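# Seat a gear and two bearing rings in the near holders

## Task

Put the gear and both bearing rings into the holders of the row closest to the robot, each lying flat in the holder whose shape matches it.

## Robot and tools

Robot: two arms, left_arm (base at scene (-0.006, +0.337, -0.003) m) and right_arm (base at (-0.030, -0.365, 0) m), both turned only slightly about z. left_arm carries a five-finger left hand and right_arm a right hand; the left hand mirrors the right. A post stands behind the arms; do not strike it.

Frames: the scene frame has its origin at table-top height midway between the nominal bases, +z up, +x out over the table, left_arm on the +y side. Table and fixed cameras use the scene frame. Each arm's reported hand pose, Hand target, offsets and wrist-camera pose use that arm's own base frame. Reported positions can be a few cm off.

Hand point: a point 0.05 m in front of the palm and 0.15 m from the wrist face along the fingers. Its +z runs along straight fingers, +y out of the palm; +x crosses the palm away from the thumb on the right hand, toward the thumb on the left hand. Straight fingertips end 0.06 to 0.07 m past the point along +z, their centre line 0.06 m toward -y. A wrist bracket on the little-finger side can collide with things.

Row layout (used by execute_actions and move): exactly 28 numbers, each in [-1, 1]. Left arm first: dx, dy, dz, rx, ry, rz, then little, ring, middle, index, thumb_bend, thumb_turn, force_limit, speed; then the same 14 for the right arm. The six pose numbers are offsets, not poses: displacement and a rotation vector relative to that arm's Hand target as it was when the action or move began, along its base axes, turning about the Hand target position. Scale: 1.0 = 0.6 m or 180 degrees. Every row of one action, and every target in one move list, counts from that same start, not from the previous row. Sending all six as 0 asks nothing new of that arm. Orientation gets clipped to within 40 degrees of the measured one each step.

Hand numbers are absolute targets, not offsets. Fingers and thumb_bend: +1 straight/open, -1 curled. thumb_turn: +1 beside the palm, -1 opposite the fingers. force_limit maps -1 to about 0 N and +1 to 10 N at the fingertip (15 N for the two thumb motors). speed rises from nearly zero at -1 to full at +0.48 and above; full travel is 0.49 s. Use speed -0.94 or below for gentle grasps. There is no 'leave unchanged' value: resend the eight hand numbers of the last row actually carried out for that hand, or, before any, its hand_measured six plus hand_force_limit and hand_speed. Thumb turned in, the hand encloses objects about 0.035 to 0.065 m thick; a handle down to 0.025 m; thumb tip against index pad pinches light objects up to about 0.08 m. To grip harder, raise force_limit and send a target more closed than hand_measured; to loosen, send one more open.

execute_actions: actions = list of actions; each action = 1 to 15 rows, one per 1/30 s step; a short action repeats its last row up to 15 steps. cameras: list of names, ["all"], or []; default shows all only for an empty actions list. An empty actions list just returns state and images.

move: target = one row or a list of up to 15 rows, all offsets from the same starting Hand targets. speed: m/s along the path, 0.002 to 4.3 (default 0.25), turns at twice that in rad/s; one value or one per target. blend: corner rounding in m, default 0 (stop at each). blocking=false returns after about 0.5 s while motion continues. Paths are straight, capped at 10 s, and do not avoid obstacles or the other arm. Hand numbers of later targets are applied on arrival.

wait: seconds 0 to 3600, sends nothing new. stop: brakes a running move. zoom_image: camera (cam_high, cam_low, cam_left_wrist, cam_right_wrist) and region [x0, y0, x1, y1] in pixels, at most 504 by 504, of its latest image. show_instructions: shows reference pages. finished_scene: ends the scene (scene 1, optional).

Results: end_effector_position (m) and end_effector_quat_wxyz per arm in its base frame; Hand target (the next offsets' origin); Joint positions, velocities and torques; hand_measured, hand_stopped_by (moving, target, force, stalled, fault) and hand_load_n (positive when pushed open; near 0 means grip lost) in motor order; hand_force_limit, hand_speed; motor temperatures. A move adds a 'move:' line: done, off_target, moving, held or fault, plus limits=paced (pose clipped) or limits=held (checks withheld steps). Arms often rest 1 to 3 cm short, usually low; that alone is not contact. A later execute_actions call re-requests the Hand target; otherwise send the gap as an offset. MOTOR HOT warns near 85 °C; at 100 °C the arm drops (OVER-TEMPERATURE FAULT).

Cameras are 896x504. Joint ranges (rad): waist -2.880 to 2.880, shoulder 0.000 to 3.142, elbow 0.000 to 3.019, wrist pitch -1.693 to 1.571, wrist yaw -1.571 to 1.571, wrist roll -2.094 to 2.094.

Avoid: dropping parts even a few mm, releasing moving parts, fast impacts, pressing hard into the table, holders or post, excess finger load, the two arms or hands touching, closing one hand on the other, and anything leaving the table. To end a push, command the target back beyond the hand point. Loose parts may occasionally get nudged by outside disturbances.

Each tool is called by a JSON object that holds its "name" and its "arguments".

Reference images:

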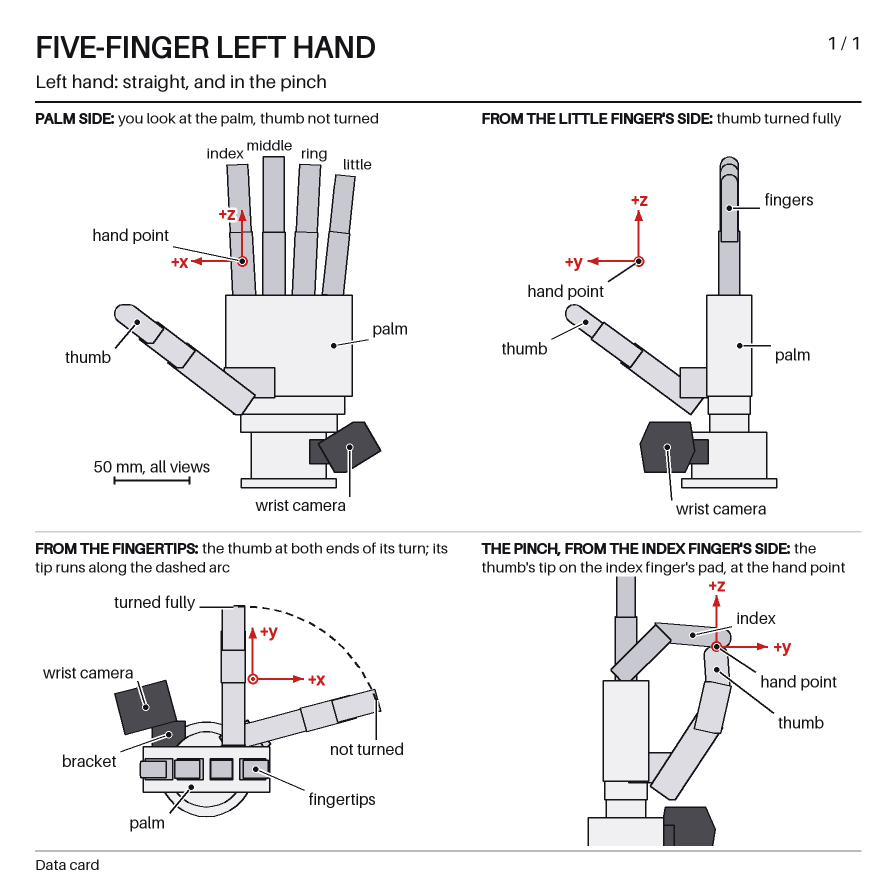

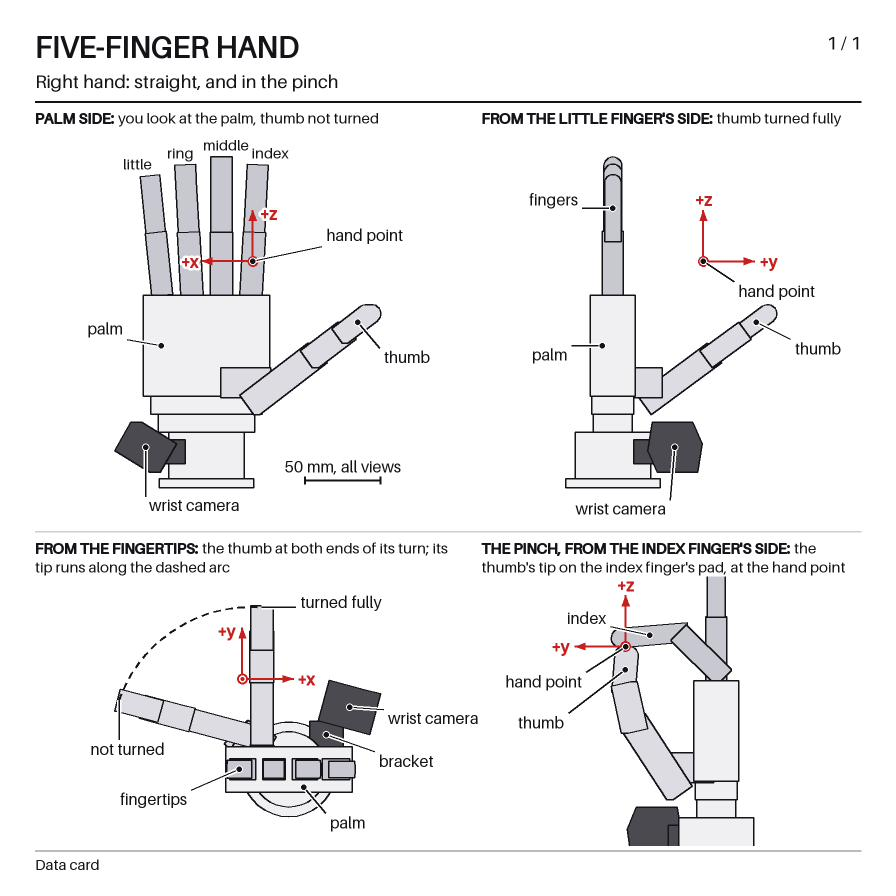

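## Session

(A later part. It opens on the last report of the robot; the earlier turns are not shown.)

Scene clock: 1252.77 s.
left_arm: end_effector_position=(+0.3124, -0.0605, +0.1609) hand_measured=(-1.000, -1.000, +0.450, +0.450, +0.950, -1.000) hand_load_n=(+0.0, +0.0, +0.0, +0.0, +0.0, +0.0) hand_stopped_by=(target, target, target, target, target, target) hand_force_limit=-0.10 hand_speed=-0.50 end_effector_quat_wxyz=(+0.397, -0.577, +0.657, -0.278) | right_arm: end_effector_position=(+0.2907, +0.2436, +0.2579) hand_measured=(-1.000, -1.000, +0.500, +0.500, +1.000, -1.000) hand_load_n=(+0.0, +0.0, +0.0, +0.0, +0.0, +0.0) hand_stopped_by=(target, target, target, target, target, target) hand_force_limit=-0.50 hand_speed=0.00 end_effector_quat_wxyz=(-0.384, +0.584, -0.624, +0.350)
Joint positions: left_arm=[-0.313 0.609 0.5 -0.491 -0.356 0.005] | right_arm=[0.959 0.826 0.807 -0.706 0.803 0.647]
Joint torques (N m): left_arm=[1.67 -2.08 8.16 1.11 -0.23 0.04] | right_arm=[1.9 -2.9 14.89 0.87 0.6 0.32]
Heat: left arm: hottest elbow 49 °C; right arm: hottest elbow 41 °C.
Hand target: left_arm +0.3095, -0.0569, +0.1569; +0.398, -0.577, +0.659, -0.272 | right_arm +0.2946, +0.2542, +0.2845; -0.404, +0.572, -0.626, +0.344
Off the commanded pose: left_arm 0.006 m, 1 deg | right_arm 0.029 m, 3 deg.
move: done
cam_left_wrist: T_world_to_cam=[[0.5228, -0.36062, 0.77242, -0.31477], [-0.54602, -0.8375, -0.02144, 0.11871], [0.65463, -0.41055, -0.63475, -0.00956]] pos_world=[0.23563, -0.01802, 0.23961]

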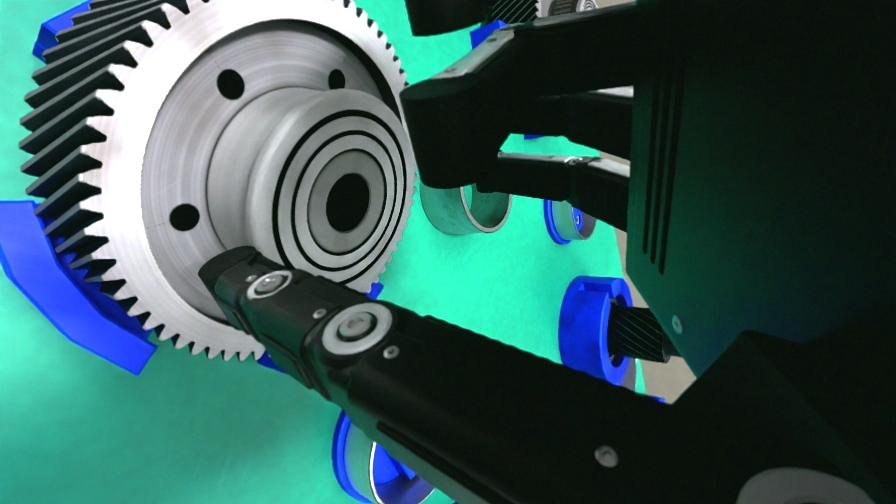

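{"name": "move", "arguments": {"target": [[-0.0083,0.0,0.0,0,0,0,-1,-1,0.45,0.45,0.95,-1,-0.1,-0.5,0,0,0,0,0,0,-1,-1,0.5,0.5,1.0,-1,-0.5,0],[-0.0083,0.0,-0.0175,0,0,0,-1,-1,0.45,0.45,0.95,-1,-0.1,-0.5,0,0,0,0,0,0,-1,-1,0.5,0.5,1.0,-1,-0.5,0]], "speed": 0.03, "cameras": ["cam_left_wrist","cam_high"]}}

{"name": "zoom_image", "arguments": {"camera": "cam_high", "region": [540, 205, 610, 275]}}

Scene clock: 1258.80 s.
left_arm: end_effector_position=(+0.3029, -0.0562, +0.1474) hand_measured=(-1.000, -1.000, +0.450, +0.450, +0.950, -1.000) hand_load_n=(+0.5, +0.0, +0.0, +0.0, +0.0, +0.0) hand_stopped_by=(target, target, target, target, target, target) hand_force_limit=-0.10 hand_speed=-0.50 end_effector_quat_wxyz=(+0.394, -0.580, +0.661, -0.268) | right_arm: end_effector_position=(+0.2907, +0.2436, +0.2579) hand_measured=(-1.000, -1.000, +0.500, +0.500, +1.000, -1.000) hand_load_n=(+0.0, +0.0, +0.0, +0.0, +0.0, +0.0) hand_stopped_by=(target, target, target, target, target, target) hand_force_limit=-0.50 hand_speed=0.00 end_effector_quat_wxyz=(-0.384, +0.584, -0.624, +0.350)
Joint positions: left_arm=[-0.313 0.59 0.469 -0.502 -0.362 0.005] | right_arm=[0.959 0.826 0.807 -0.706 0.803 0.647]
Joint torques (N m): left_arm=[1.2 -1.08 8.1 2.18 -0.3 -0.04] | right_arm=[1.96 -3.02 14.8 0.69 0.62 0.32]
Heat: left arm: hottest elbow 47 °C; right arm: hottest elbow 41 °C.
Hand target: left_arm +0.3045, -0.0569, +0.1463; +0.398, -0.577, +0.659, -0.272 | right_arm +0.2946, +0.2542, +0.2845; -0.404, +0.572, -0.626, +0.344
Off the commanded pose: left_arm 0.002 m, 1 deg | right_arm 0.029 m, 3 deg.
move: done
cam_left_wrist: T_world_to_cam=[[0.54014, -0.36579, 0.75792, -0.30109], [-0.54228, -0.83998, -0.01894, 0.11522], [0.64357, -0.40078, -0.65207, -0.0037]] pos_world=[0.22749, -0.01484, 0.22798]
Images, in order (width x height): cam_high 896x504, cam_left_wrist 896x504.

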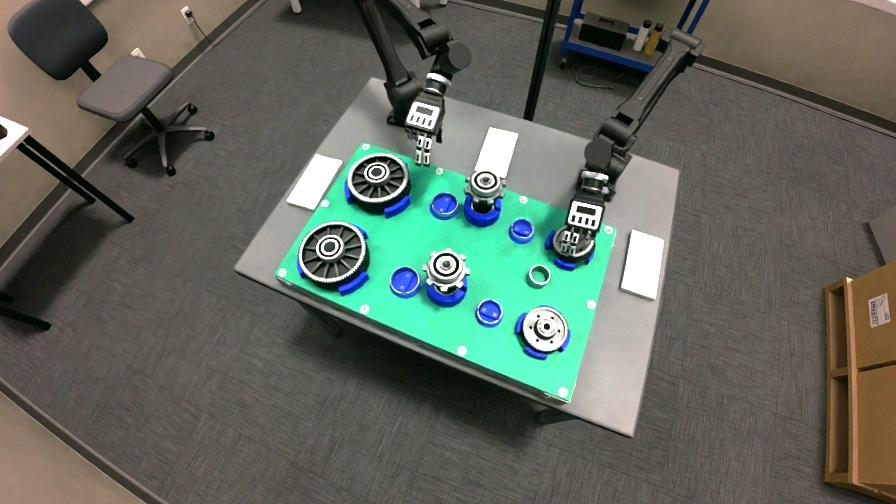

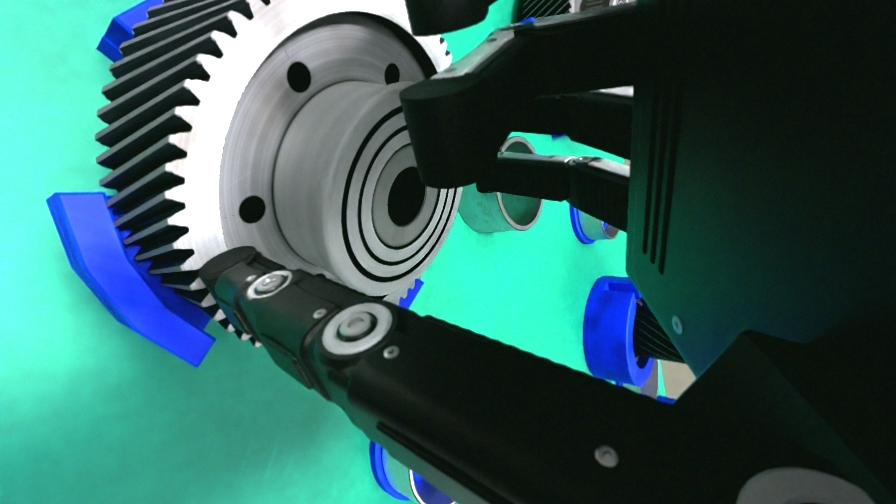

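Scaled by 7.200.

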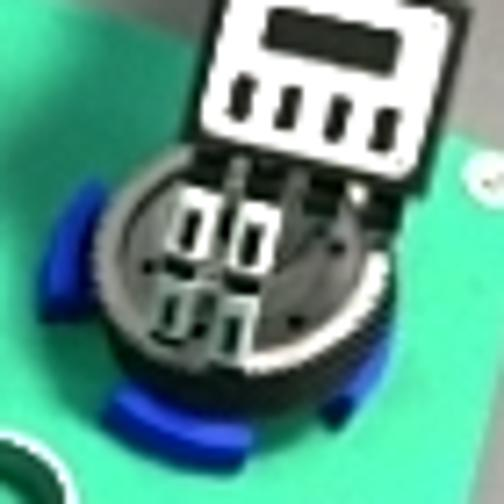

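{"name": "move", "arguments": {"target": [[0.0042,-0.006,0.0,0,0,0,-1,-1,0.45,0.45,0.95,-1,-0.1,-0.5,0,0,0,0,0,0,-1,-1,0.5,0.5,1.0,-1,-0.5,0],[0.0042,-0.006,0.0,0,0,0,-1,-1,0.1,0.1,0.6,-1,-0.5,-0.94,0,0,0,0,0,0,-1,-1,0.5,0.5,1.0,-1,-0.5,0],[0.0042,-0.006,0.0,0,0,0,-1,-1,-0.1,-0.1,0.5,-1,0.1,-0.94,0,0,0,0,0,0,-1,-1,0.5,0.5,1.0,-1,-0.5,0],[0.0042,-0.006,0.0,0,0,0,-1,-1,-0.4,-0.4,0.2,-1,0.9,-0.94,0,0,0,0,0,0,-1,-1,0.5,0.5,1.0,-1,-0.5,0]], "speed": 0.03, "cameras": ["cam_left_wrist","cam_high"]}}

{"name": "zoom_image", "arguments": {"camera": "cam_high", "region": [540, 205, 610, 275]}}

Scene clock: 1265.87 s.
left_arm: end_effector_position=(+0.3072, -0.0576, +0.1474) hand_measured=(-1.000, -1.000, +0.164, +0.152, +0.740, -1.000) hand_load_n=(+0.0, +0.0, +8.5, +9.5, +13.0, +0.5) hand_stopped_by=(target, target, force, force, force, target) hand_force_limit=0.90 hand_speed=-0.94 end_effector_quat_wxyz=(+0.399, -0.578, +0.659, -0.269) | right_arm: end_effector_position=(+0.2907, +0.2436, +0.2579) hand_measured=(-1.000, -1.000, +0.500, +0.500, +1.000, -1.000) hand_load_n=(+0.0, +0.0, +0.0, -0.5, +0.0, +0.0) hand_stopped_by=(target, target, target, target, target, target) hand_force_limit=-0.50 hand_speed=0.00 end_effector_quat_wxyz=(-0.384, +0.584, -0.624, +0.350)
Joint positions: left_arm=[-0.321 0.604 0.469 -0.48 -0.374 0.005] | right_arm=[0.959 0.826 0.807 -0.706 0.803 0.647]
Joint torques (N m): left_arm=[0.15 -1.55 8.36 1.59 -0.28 -0.06] | right_arm=[1.96 -2.78 14.75 0.62 0.65 0.27]
Heat: left arm: hottest elbow 47 °C; right arm: hottest elbow 41 °C.
Hand target: left_arm +0.3070, -0.0604, +0.1464; +0.398, -0.577, +0.659, -0.272 | right_arm +0.2946, +0.2542, +0.2845; -0.404, +0.572, -0.626, +0.344
Off the commanded pose: left_arm 0.003 m, 0 deg | right_arm 0.029 m, 3 deg.
move: done
cam_left_wrist: T_world_to_cam=[[0.53428, -0.36827, 0.76087, -0.30282], [-0.54018, -0.84109, -0.02779, 0.11697], [0.65019, -0.39616, -0.64831, -0.00937]] pos_world=[0.23107, -0.01685, 0.22759]
Images, in order (width x height): cam_high 896x504, cam_left_wrist 896x504.

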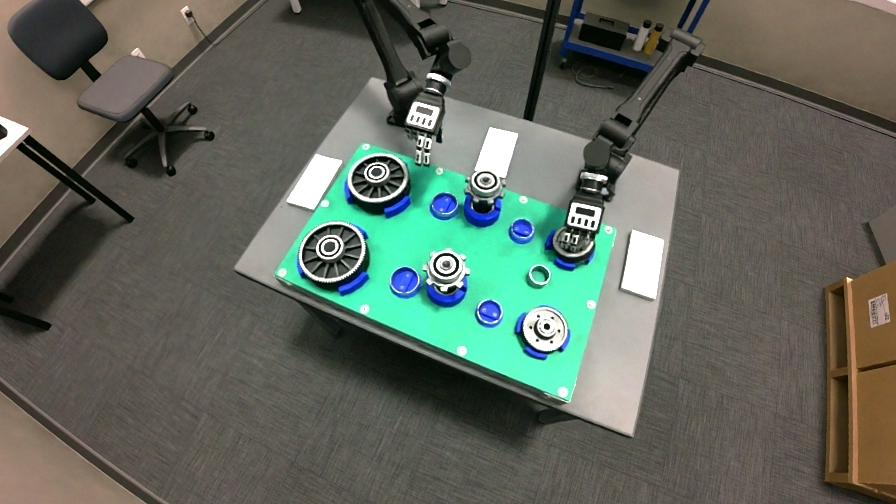

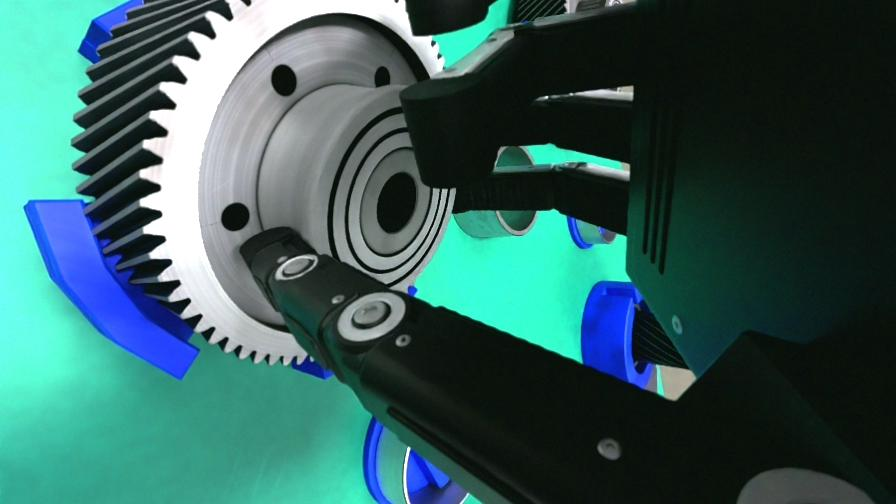

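Scaled by 7.200.

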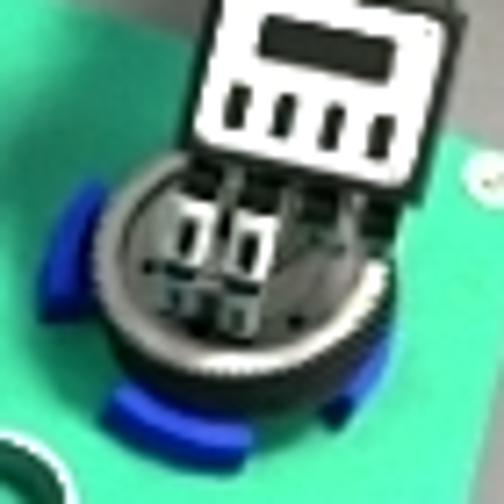

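{"name": "move", "arguments": {"target": [[0,0,0.0417,-0.0044,-0.0255,0,-1,-1,-0.4,-0.4,0.2,-1,0.9,-0.94,0,0,0,0,0,0,-1,-1,0.5,0.5,1.0,-1,-0.5,0]], "speed": 0.04, "cameras": ["cam_left_wrist","cam_low"]}}

{"name": "zoom_image", "arguments": {"camera": "cam_low", "region": [590, 190, 660, 245]}}

Scene clock: 1269.63 s.
left_arm: end_effector_position=(+0.3053, -0.0579, +0.1504) hand_measured=(-1.000, -1.000, +0.164, +0.152, +0.740, -1.000) hand_load_n=(+0.0, +0.0, +12.0, +12.0, +12.0, +0.0) hand_stopped_by=(target, target, force, force, force, target) hand_force_limit=0.90 hand_speed=-0.94 end_effector_quat_wxyz=(+0.406, -0.575, +0.653, -0.279) | right_arm: end_effector_position=(+0.2907, +0.2436, +0.2579) hand_measured=(-1.000, -1.000, +0.500, +0.500, +1.000, -1.000) hand_load_n=(+0.0, +0.0, +0.0, +0.0, +0.0, +0.0) hand_stopped_by=(target, target, target, target, target, target) hand_force_limit=-0.50 hand_speed=0.00 end_effector_quat_wxyz=(-0.384, +0.584, -0.624, +0.350)
Joint positions: left_arm=[-0.327 0.573 0.455 -0.468 -0.38 0.004] | right_arm=[0.959 0.826 0.807 -0.706 0.803 0.647]
Joint torques (N m): left_arm=[0.56 -4.25 9.95 1.66 -0.68 0.02] | right_arm=[1.79 -3.02 14.9 0.69 0.62 0.29]
Heat: left arm: hottest elbow 47 °C; right arm: hottest elbow 42 °C.
Hand target: left_arm +0.3070, -0.0605, +0.1714; +0.420, -0.568, +0.641, -0.299 | right_arm +0.2946, +0.2542, +0.2845; -0.404, +0.572, -0.626, +0.344
Off the commanded pose: left_arm 0.021 m, 3 deg | right_arm 0.029 m, 3 deg.
move: off_target (left_arm)
cam_left_wrist: T_world_to_cam=[[0.51202, -0.3642, 0.77794, -0.29966], [-0.54061, -0.84043, -0.03765, 0.11735], [0.66752, -0.40128, -0.62721, -0.01501]] pos_world=[0.22689, -0.01654, 0.22813]
Images, in order (width x height): cam_low 896x504, cam_left_wrist 896x504.

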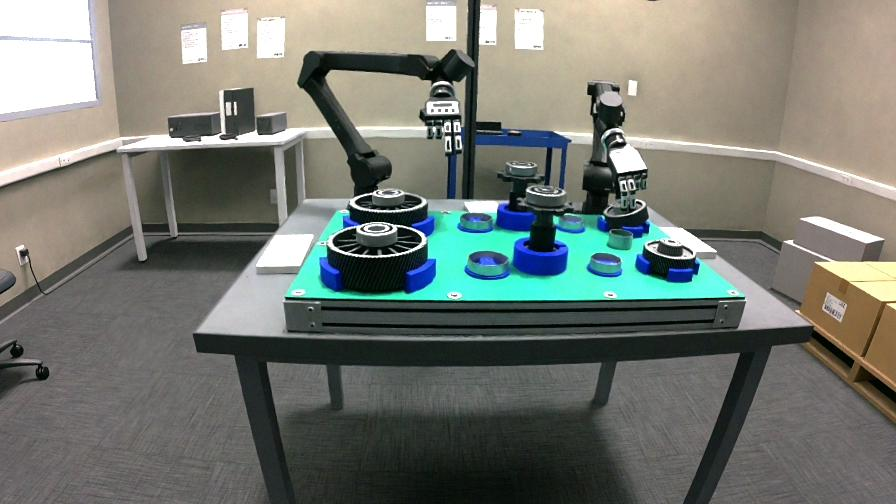

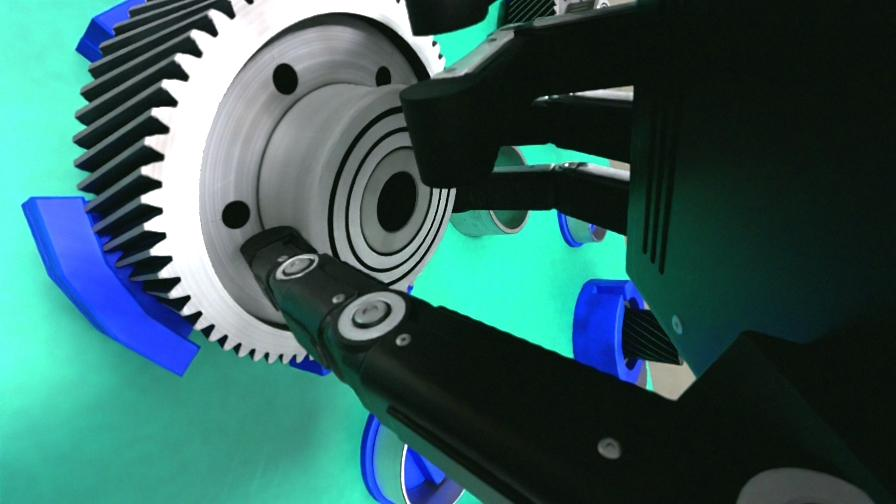

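Scaled by 7.200.

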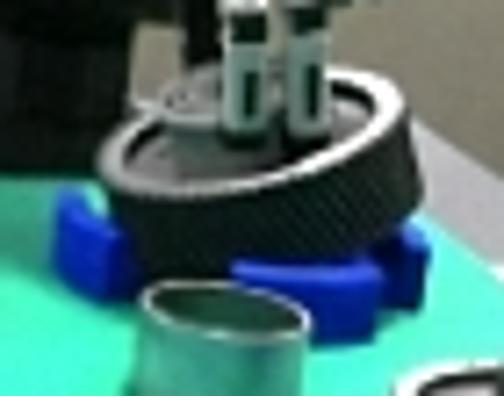

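{"name": "move", "arguments": {"target": [[0.0,0,0.03,-0.0032,-0.0184,0,-1,-1,-0.4,-0.4,0.2,-1,0.9,-0.94,0,0,0,0,0,0,-1,-1,0.5,0.5,1.0,-1,-0.5,0]], "speed": 0.03, "cameras": ["cam_left_wrist","cam_low", "cam_high"]}}

{"name": "zoom_image", "arguments": {"camera": "cam_low", "region": [590, 190, 660, 245]}}

Scene clock: 1273.23 s.
left_arm: end_effector_position=(+0.3022, -0.0560, +0.1716) hand_measured=(-1.000, -1.000, +0.162, +0.150, +0.736, -1.000) hand_load_n=(+0.0, +0.0, +0.0, +0.0, +0.0, +0.0) hand_stopped_by=(target, target, force, force, force, target) hand_force_limit=0.90 hand_speed=-0.94 end_effector_quat_wxyz=(+0.430, -0.569, +0.630, -0.307) | right_arm: end_effector_position=(+0.2907, +0.2436, +0.2579) hand_measured=(-1.000, -1.000, +0.500, +0.500, +1.000, -1.000) hand_load_n=(+0.0, +0.0, +0.0, +0.0, +0.0, +0.0) hand_stopped_by=(target, target, target, target, target, target) hand_force_limit=-0.50 hand_speed=0.00 end_effector_quat_wxyz=(-0.384, +0.584, -0.624, +0.350)
Joint positions: left_arm=[-0.339 0.487 0.445 -0.46 -0.404 0.004] | right_arm=[0.959 0.826 0.807 -0.706 0.803 0.647]
Joint torques (N m): left_arm=[0.32 0.03 11.22 1.81 -0.19 0.02] | right_arm=[1.67 -2.61 14.72 0.69 0.63 0.29]
Heat: left arm: hottest elbow 46 °C; right arm: hottest elbow 42 °C.
Hand target: left_arm +0.3071, -0.0605, +0.1895; +0.436, -0.562, +0.627, -0.319 | right_arm +0.2946, +0.2542, +0.2845; -0.404, +0.572, -0.626, +0.344
Off the commanded pose: left_arm 0.019 m, 2 deg | right_arm 0.029 m, 3 deg.
move: off_target (left_arm)
cam_left_wrist: T_world_to_cam=[[0.44774, -0.3465, 0.82429, -0.30149], [-0.5287, -0.84604, -0.06847, 0.11951], [0.72111, -0.40515, -0.56201, -0.02645]] pos_world=[0.21725, -0.01408, 0.24183]
Images, in order (width x height): cam_high 896x504, cam_low 896x504, cam_left_wrist 896x504.

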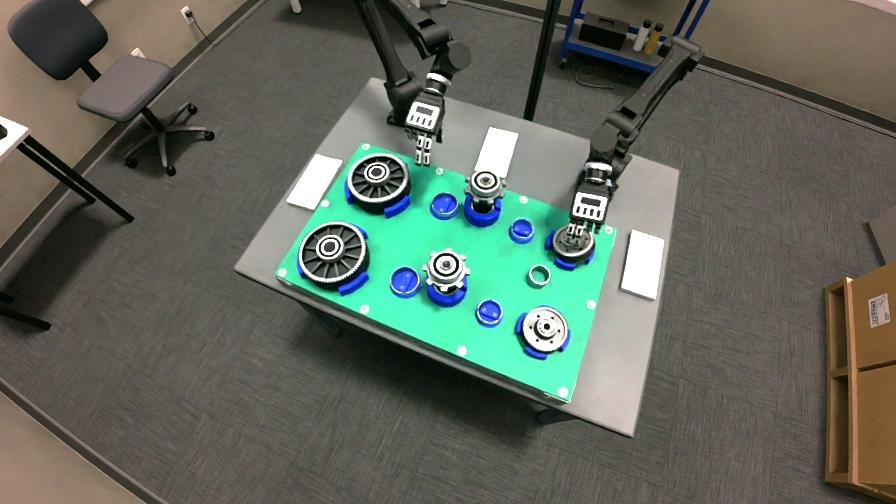

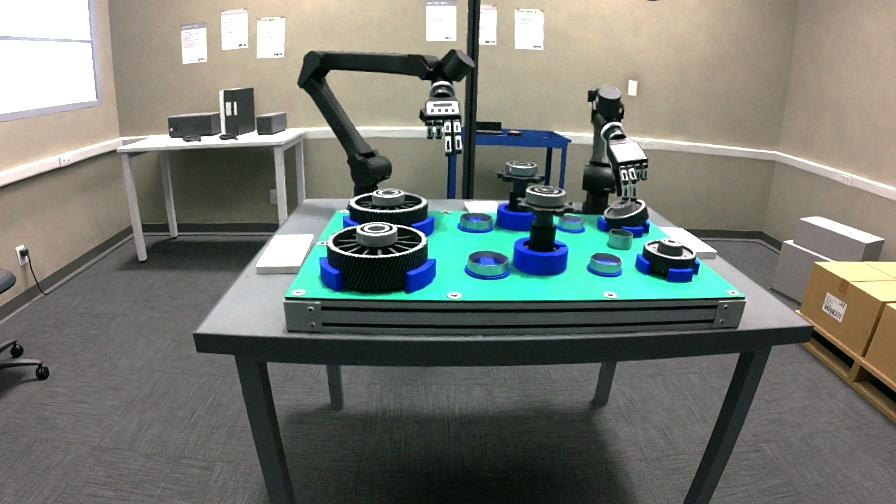

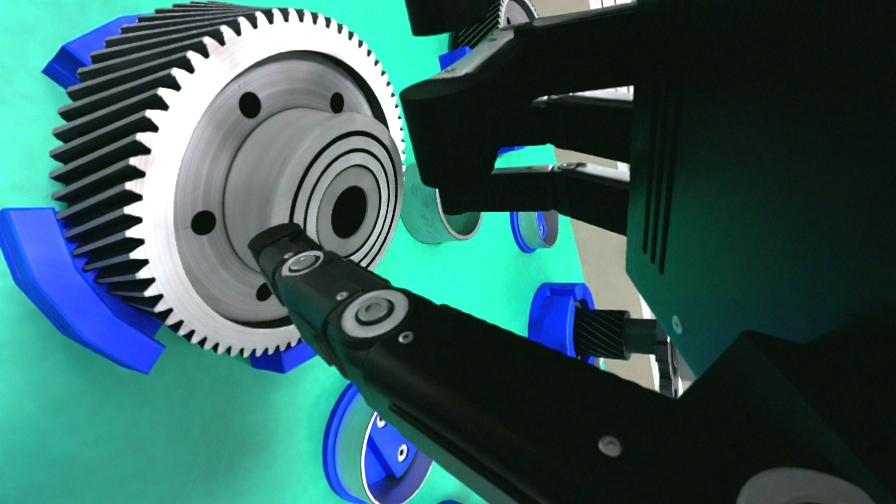

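Scaled by 7.200.

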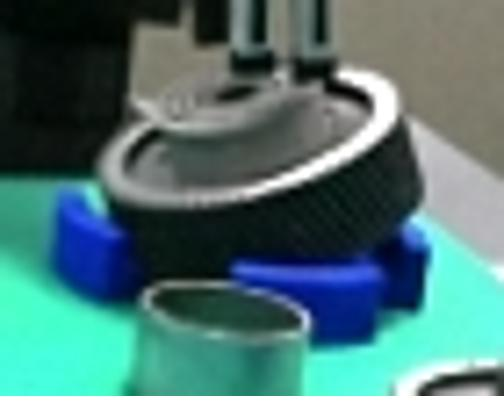

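{"name": "move", "arguments": {"target": [[0,0,0,0,0,0,-1,-1,0.45,0.45,0.95,-1,-0.1,-0.3,0,0,0,0,0,0,-1,-1,0.5,0.5,1.0,-1,-0.5,0],[-0.0035,0.005,-0.0725,0.0076,0.0439,0,-1,-1,0.45,0.45,0.95,-1,-0.1,-0.3,0,0,0,0,0,0,-1,-1,0.5,0.5,1.0,-1,-0.5,0]], "speed": 0.04, "cameras": ["cam_left_wrist"]}}

Scene clock: 1294.53 s.
left_arm: end_effector_position=(+0.3024, -0.0613, +0.1445) hand_measured=(-1.000, -1.000, +0.450, +0.450, +0.950, -1.000) hand_load_n=(+0.0, +0.0, +0.5, +0.0, +0.0, +0.0) hand_stopped_by=(target, target, target, target, target, target) hand_force_limit=-0.10 hand_speed=-0.30 end_effector_quat_wxyz=(+0.399, -0.573, +0.659, -0.280) | right_arm: end_effector_position=(+0.2907, +0.2436, +0.2579) hand_measured=(-1.000, -1.000, +0.500, +0.500, +1.000, -1.000) hand_load_n=(+0.5, +0.0, +0.0, +0.0, +0.0, +0.0) hand_stopped_by=(target, target, target, target, target, target) hand_force_limit=-0.50 hand_speed=0.00 end_effector_quat_wxyz=(-0.384, +0.584, -0.624, +0.350)
Joint positions: left_arm=[-0.332 0.574 0.445 -0.468 -0.367 0.004] | right_arm=[0.959 0.826 0.807 -0.706 0.803 0.647]
Joint torques (N m): left_arm=[2.14 0.91 9.94 0.95 -0.17 0] | right_arm=[1.85 -2.67 14.78 0.76 0.63 0.31]
Motor temperatures (°C): left_arm=[25 26 45 24 21 23] | right_arm=[24 23 42 24 25 22]
Heat: left arm: hottest elbow 45 °C; right arm: hottest elbow 42 °C.
Hand target: left_arm +0.3050, -0.0574, +0.1461; +0.398, -0.577, +0.659, -0.272 | right_arm +0.2946, +0.2542, +0.2845; -0.404, +0.572, -0.626, +0.344
Off the commanded pose: left_arm 0.005 m, 1 deg | right_arm 0.029 m, 3 deg.
move: done
cam_left_wrist: T_world_to_cam=[[0.51602, -0.3689, 0.77307, -0.29564], [-0.5538, -0.83219, -0.02745, 0.11586], [0.65347, -0.41397, -0.63372, -0.01376]] pos_world=[0.22571, -0.01834, 0.22301]

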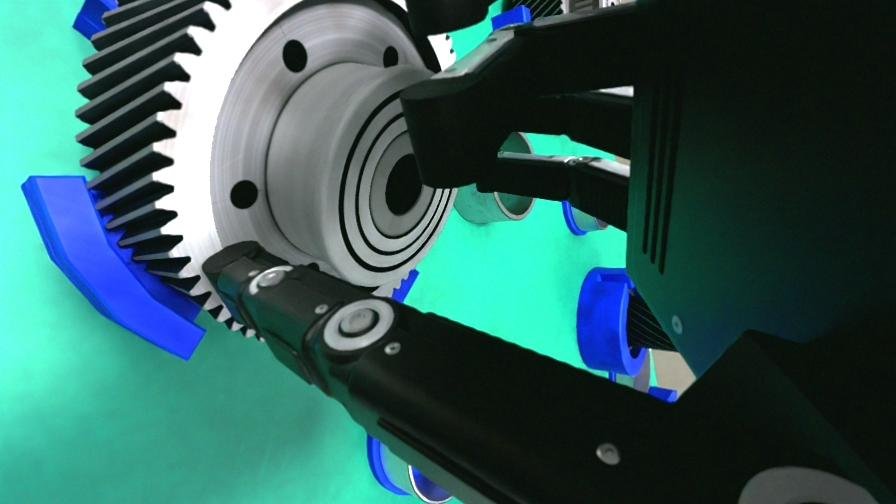

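{"name": "move", "arguments": {"target": [[0.005,0.0,0.0,0,0,0,-1,-1,0.45,0.45,0.95,-1,-0.1,-0.5,0,0,0,0,0,0,-1,-1,0.5,0.5,1.0,-1,-0.5,0],[0.005,0.0,0.0,0,0,0,-1,-1,0.1,0.1,0.6,-1,-0.5,-0.94,0,0,0,0,0,0,-1,-1,0.5,0.5,1.0,-1,-0.5,0],[0.005,0.0,0.0,0,0,0,-1,-1,-0.1,-0.1,0.5,-1,0.1,-0.94,0,0,0,0,0,0,-1,-1,0.5,0.5,1.0,-1,-0.5,0],[0.005,0.0,0.0,0,0,0,-1,-1,-0.4,-0.4,0.2,-1,1.0,-0.9,0,0,0,0,0,0,-1,-1,0.5,0.5,1.0,-1,-0.5,0]], "speed": 0.03, "cameras": ["cam_left_wrist","cam_high"]}}

{"name": "zoom_image", "arguments": {"camera": "cam_high", "region": [540, 205, 610, 275]}}

Scene clock: 1301.80 s.
left_arm: end_effector_position=(+0.3050, -0.0633, +0.1405) hand_measured=(-1.000, -1.000, +0.184, +0.112, +0.686, -1.000) hand_load_n=(+0.0, +0.0, +8.5, +10.5, +14.5, +1.0) hand_stopped_by=(target, target, force, force, force, target) hand_force_limit=1.00 hand_speed=-0.90 end_effector_quat_wxyz=(+0.394, -0.573, +0.662, -0.280) | right_arm: end_effector_position=(+0.2907, +0.2436, +0.2579) hand_measured=(-1.000, -1.000, +0.500, +0.500, +1.000, -1.000) hand_load_n=(+0.0, +0.0, +0.0, +0.0, +0.0, +0.0) hand_stopped_by=(target, target, target, target, target, target) hand_force_limit=-0.50 hand_speed=0.00 end_effector_quat_wxyz=(-0.384, +0.584, -0.624, +0.350)
Joint positions: left_arm=[-0.328 0.596 0.445 -0.455 -0.355 0.004] | right_arm=[0.959 0.826 0.807 -0.706 0.803 0.647]
Joint torques (N m): left_arm=[2.02 -0.79 9.99 0.87 -0.48 -0.01] | right_arm=[2.02 -3.02 14.84 0.61 0.61 0.31]
Heat: left arm: hottest elbow 44 °C; right arm: hottest elbow 42 °C.
Hand target: left_arm +0.3080, -0.0574, +0.1460; +0.398, -0.577, +0.659, -0.272 | right_arm +0.2946, +0.2542, +0.2845; -0.404, +0.572, -0.626, +0.344
Off the commanded pose: left_arm 0.009 m, 1 deg | right_arm 0.029 m, 3 deg.
move: done
cam_left_wrist: T_world_to_cam=[[0.5216, -0.36923, 0.76916, -0.2959], [-0.55897, -0.82897, -0.01888, 0.11598], [0.64458, -0.42009, -0.63878, -0.01578]] pos_world=[0.22934, -0.01974, 0.2197]
Images, in order (width x height): cam_high 896x504, cam_left_wrist 896x504.

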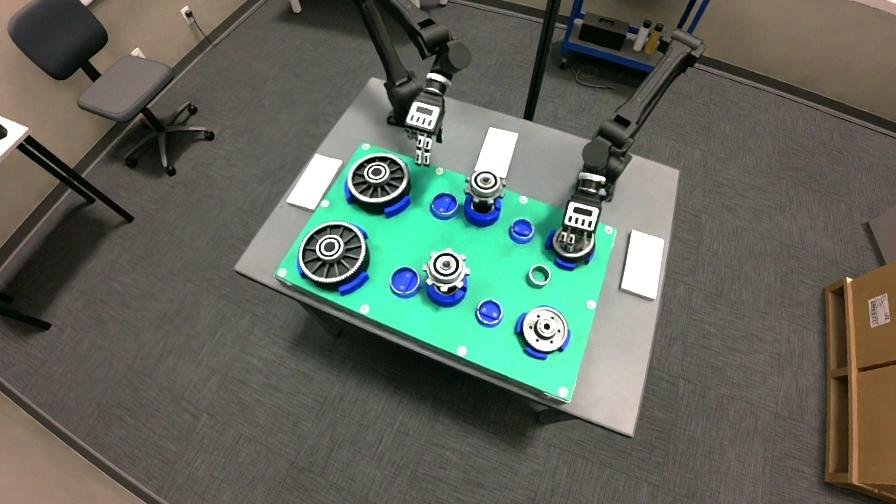

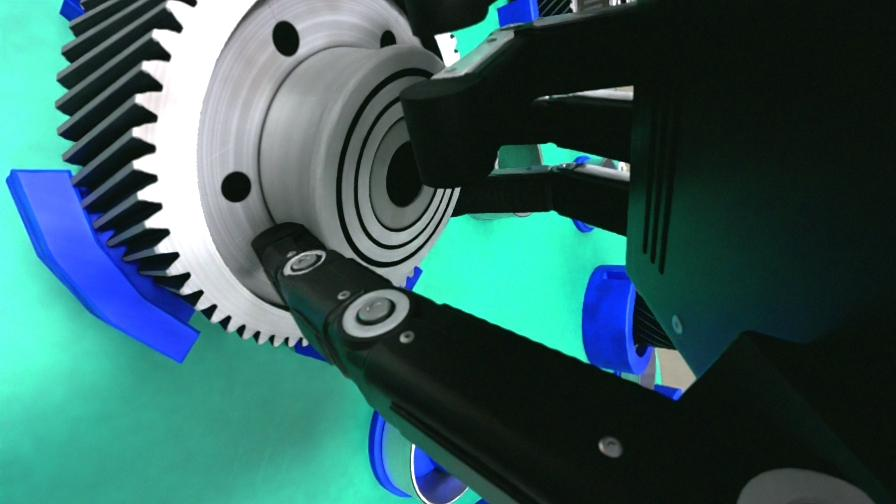

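Scaled by 7.200.

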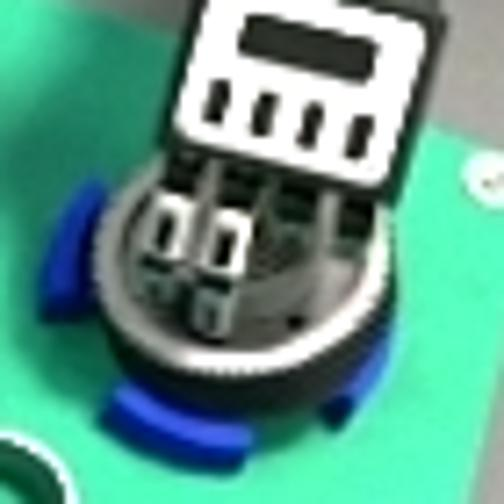

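{"name": "move", "arguments": {"target": [[0,0,0,0,0,0,-1,-1,0.45,0.45,0.95,-1,-0.1,-0.3,0,0,0,0,0,0,-1,-1,0.5,0.5,1.0,-1,-0.5,0],[0.0,0.005,0.006,0,0,0,-1,-1,0.45,0.45,0.95,-1,-0.1,-0.3,0,0,0,0,0,0,-1,-1,0.5,0.5,1.0,-1,-0.5,0]], "speed": 0.04, "cameras": ["cam_left_wrist"]}}

Scene clock: 1304.60 s.
left_arm: end_effector_position=(+0.3045, -0.0604, +0.1437) hand_measured=(-1.000, -1.000, +0.450, +0.450, +0.950, -1.000) hand_load_n=(+0.0, +0.0, +0.0, +0.0, -1.0, +1.0) hand_stopped_by=(target, target, target, target, target, target) hand_force_limit=-0.10 hand_speed=-0.30 end_effector_quat_wxyz=(+0.393, -0.577, +0.659, -0.280) | right_arm: end_effector_position=(+0.2907, +0.2436, +0.2579) hand_measured=(-1.000, -1.000, +0.500, +0.500, +1.000, -1.000) hand_load_n=(+0.0, +0.0, +0.0, +0.0, +0.0, +0.0) hand_stopped_by=(target, target, target, target, target, target) hand_force_limit=-0.50 hand_speed=0.00 end_effector_quat_wxyz=(-0.384, +0.584, -0.624, +0.350)
Joint positions: left_arm=[-0.315 0.588 0.451 -0.469 -0.348 0] | right_arm=[0.959 0.826 0.807 -0.706 0.803 0.647]
Joint torques (N m): left_arm=[2.2 0.15 10.13 1.06 -0.3 0.14] | right_arm=[2.2 -2.96 14.82 0.65 0.61 0.32]
Heat: left arm: hottest elbow 44 °C; right arm: hottest elbow 42 °C.
Hand target: left_arm +0.3079, -0.0545, +0.1496; +0.398, -0.577, +0.659, -0.272 | right_arm +0.2946, +0.2542, +0.2845; -0.404, +0.572, -0.626, +0.344
Off the commanded pose: left_arm 0.009 m, 1 deg | right_arm 0.029 m, 3 deg.
move: done
cam_left_wrist: T_world_to_cam=[[0.52531, -0.35876, 0.77158, -0.29779], [-0.55121, -0.83427, -0.01263, 0.11454], [0.64824, -0.41867, -0.636, -0.0137]] pos_world=[0.22845, -0.01701, 0.2225]

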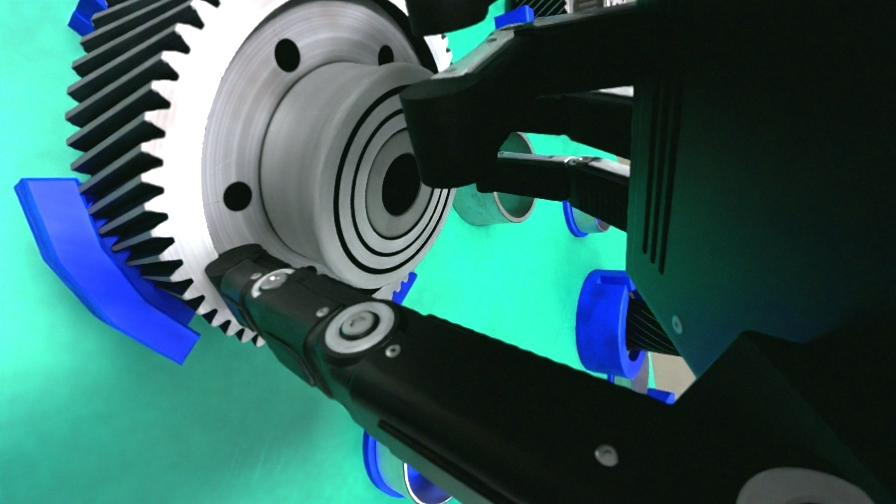

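{"name": "move", "arguments": {"target": [[0.0,0.006,0.012,0,0,0,-1,-1,0.45,0.45,0.95,-1,-0.1,-0.3,0,0,0,0,0,0,-1,-1,0.5,0.5,1.0,-1,-0.5,0]], "speed": 0.04}}

Scene clock: 1306.33 s.
left_arm: end_effector_position=(+0.3048, -0.0594, +0.1440) hand_measured=(-1.000, -1.000, +0.450, +0.450, +0.950, -1.000) hand_load_n=(+0.0, +0.0, +0.0, +0.0, -1.0, +2.5) hand_stopped_by=(target, target, target, target, target, target) hand_force_limit=-0.10 hand_speed=-0.30 end_effector_quat_wxyz=(+0.389, -0.580, +0.658, -0.283) | right_arm: end_effector_position=(+0.2907, +0.2436, +0.2579) hand_measured=(-1.000, -1.000, +0.500, +0.500, +1.000, -1.000) hand_load_n=(+0.0, +0.0, +0.0, +0.0, +0.0, +0.0) hand_stopped_by=(target, target, target, target, target, target) hand_force_limit=-0.50 hand_speed=0.00 end_effector_quat_wxyz=(-0.384, +0.584, -0.624, +0.350)
Joint positions: left_arm=[-0.3 0.586 0.452 -0.469 -0.329 0] | right_arm=[0.959 0.826 0.807 -0.706 0.803 0.647]
Joint torques (N m): left_arm=[2.61 -0.5 11.22 0.5 -0.44 0.25] | right_arm=[1.9 -2.9 14.8 0.54 0.62 0.27]
Heat: left arm: hottest elbow 45 °C; right arm: hottest elbow 42 °C.
Hand target: left_arm +0.3079, -0.0508, +0.1567; +0.398, -0.577, +0.659, -0.272 | right_arm +0.2946, +0.2542, +0.2845; -0.404, +0.572, -0.626, +0.344
Off the commanded pose: left_arm 0.016 m, 2 deg | right_arm 0.029 m, 3 deg.
move: off_target (left_arm)

{"name": "move", "arguments": {"target": [[0.0,0.0,0.04,-0.0044,-0.02,0,-1,-1,0.5,0.5,1.0,-1,-0.1,-0.3,0,0,0,0,0,0,-1,-1,0.5,0.5,1.0,-1,-0.5,0]], "speed": 0.04, "cameras": ["cam_left_wrist","cam_high"]}}

Scene clock: 1309.40 s.
left_arm: end_effector_position=(+0.2989, -0.0529, +0.1527) hand_measured=(-1.000, -1.000, +0.500, +0.500, +1.000, -1.000) hand_load_n=(+0.0, +0.0, +0.0, +0.0, +0.0, +0.0) hand_stopped_by=(target, target, target, target, target, target) hand_force_limit=-0.10 hand_speed=-0.30 end_effector_quat_wxyz=(+0.401, -0.575, +0.655, -0.283) | right_arm: end_effector_position=(+0.2907, +0.2436, +0.2579) hand_measured=(-1.000, -1.000, +0.500, +0.500, +1.000, -1.000) hand_load_n=(+0.5, +0.0, +0.0, +0.0, +0.0, +0.0) hand_stopped_by=(target, target, target, target, target, target) hand_force_limit=-0.50 hand_speed=0.00 end_effector_quat_wxyz=(-0.384, +0.584, -0.624, +0.350)
Joint positions: left_arm=[-0.294 0.537 0.453 -0.498 -0.339 0.019] | right_arm=[0.959 0.826 0.807 -0.706 0.803 0.647]
Joint torques (N m): left_arm=[1.9 -1.44 12.37 1.24 -0.27 0.12] | right_arm=[1.9 -2.73 14.95 0.64 0.59 0.3]
Heat: left arm: hottest elbow 45 °C; right arm: hottest elbow 42 °C.
Hand target: left_arm +0.3079, -0.0509, +0.1806; +0.415, -0.571, +0.645, -0.294 | right_arm +0.2946, +0.2542, +0.2845; -0.404, +0.572, -0.626, +0.344
Off the commanded pose: left_arm 0.029 m, 2 deg | right_arm 0.029 m, 3 deg.
move: off_target (left_arm)
cam_left_wrist: T_world_to_cam=[[0.5121, -0.36091, 0.77942, -0.29646], [-0.54847, -0.83574, -0.02663, 0.11914], [0.66101, -0.41386, -0.62593, -0.00626]] pos_world=[0.2213, -0.01002, 0.23033]
Images, in order (width x height): cam_high 896x504, cam_left_wrist 896x504.

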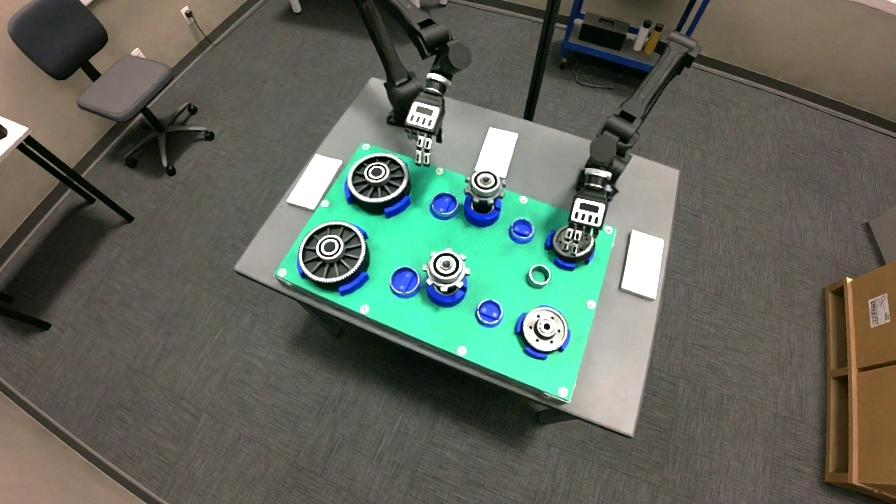

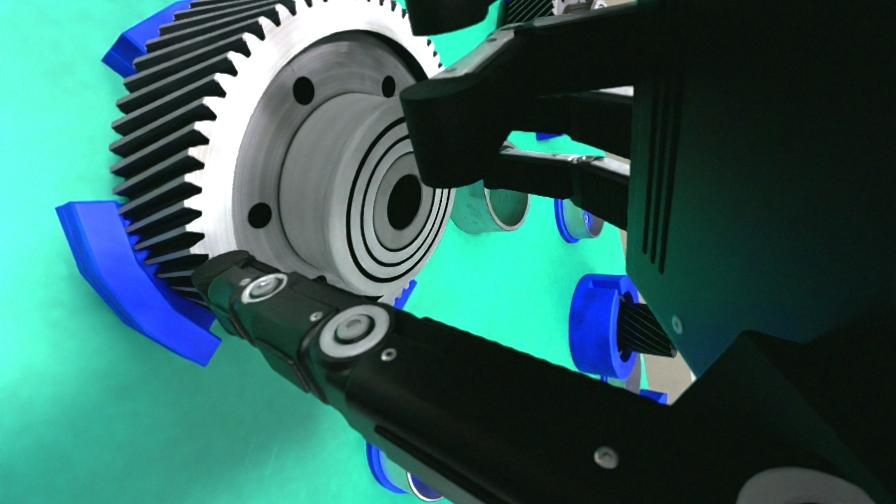

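{"name": "move", "arguments": {"target": [[-0.0015,-0.011,-0.055,0.0044,0.02,0,-1,-1,0.45,0.45,0.96,-1,-0.1,-0.3,0,0,0,0,0,0,-1,-1,0.5,0.5,1.0,-1,-0.5,0]], "speed": 0.04, "cameras": ["cam_left_wrist","cam_high"]}}

Scene clock: 1312.00 s.
left_arm: end_effector_position=(+0.3031, -0.0554, +0.1457) hand_measured=(-1.000, -1.000, +0.450, +0.450, +0.960, -1.000) hand_load_n=(+0.0, +0.0, +0.0, +0.0, +0.5, -0.5) hand_stopped_by=(target, target, target, target, target, target) hand_force_limit=-0.10 hand_speed=-0.30 end_effector_quat_wxyz=(+0.399, -0.577, +0.658, -0.274) | right_arm: end_effector_position=(+0.2907, +0.2436, +0.2579) hand_measured=(-1.000, -1.000, +0.500, +0.500, +1.000, -1.000) hand_load_n=(+0.0, +0.0, +0.0, +0.0, +0.0, +0.0) hand_stopped_by=(target, target, target, target, target, target) hand_force_limit=-0.50 hand_speed=0.00 end_effector_quat_wxyz=(-0.384, +0.584, -0.624, +0.350)
Joint positions: left_arm=[-0.309 0.576 0.453 -0.479 -0.358 0.012] | right_arm=[0.959 0.826 0.807 -0.706 0.803 0.647]
Joint torques (N m): left_arm=[-0.03 0.5 9.78 1.36 -0.36 -0.04] | right_arm=[1.79 -2.67 14.93 0.62 0.63 0.26]
Heat: left arm: hottest elbow 46 °C; right arm: hottest elbow 42 °C.
Hand target: left_arm +0.3070, -0.0574, +0.1476; +0.398, -0.577, +0.659, -0.272 | right_arm +0.2946, +0.2542, +0.2845; -0.404, +0.572, -0.626, +0.344
Off the commanded pose: left_arm 0.005 m, 0 deg | right_arm 0.029 m, 3 deg.
move: done
cam_left_wrist: T_world_to_cam=[[0.52584, -0.36653, 0.76756, -0.29677], [-0.54477, -0.83815, -0.02703, 0.11801], [0.65324, -0.40393, -0.64041, -0.00934]] pos_world=[0.22644, -0.01364, 0.225]
Images, in order (width x height): cam_high 896x504, cam_left_wrist 896x504.

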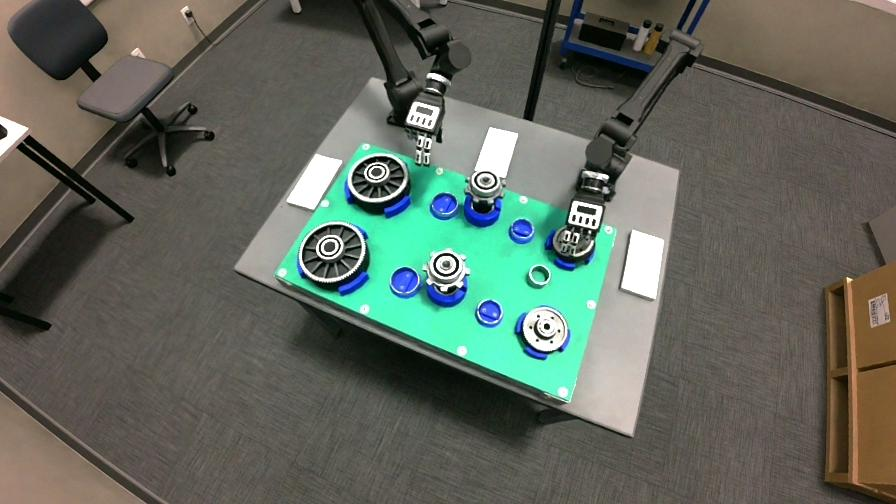

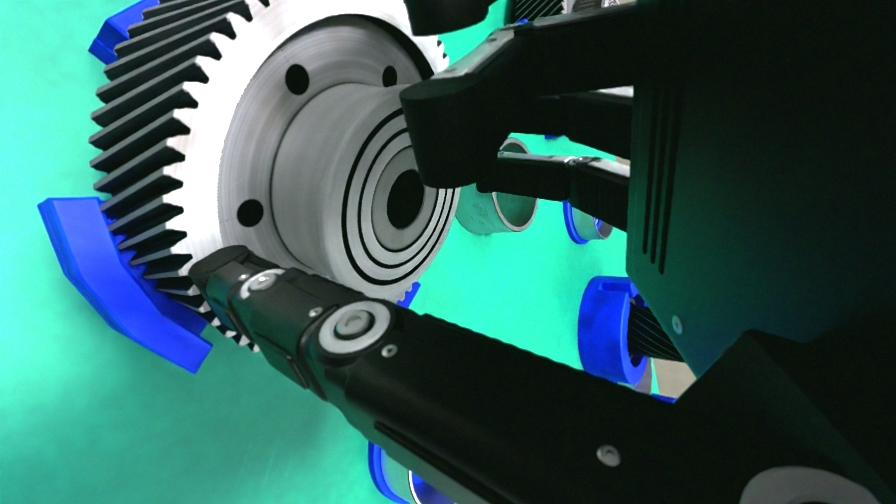

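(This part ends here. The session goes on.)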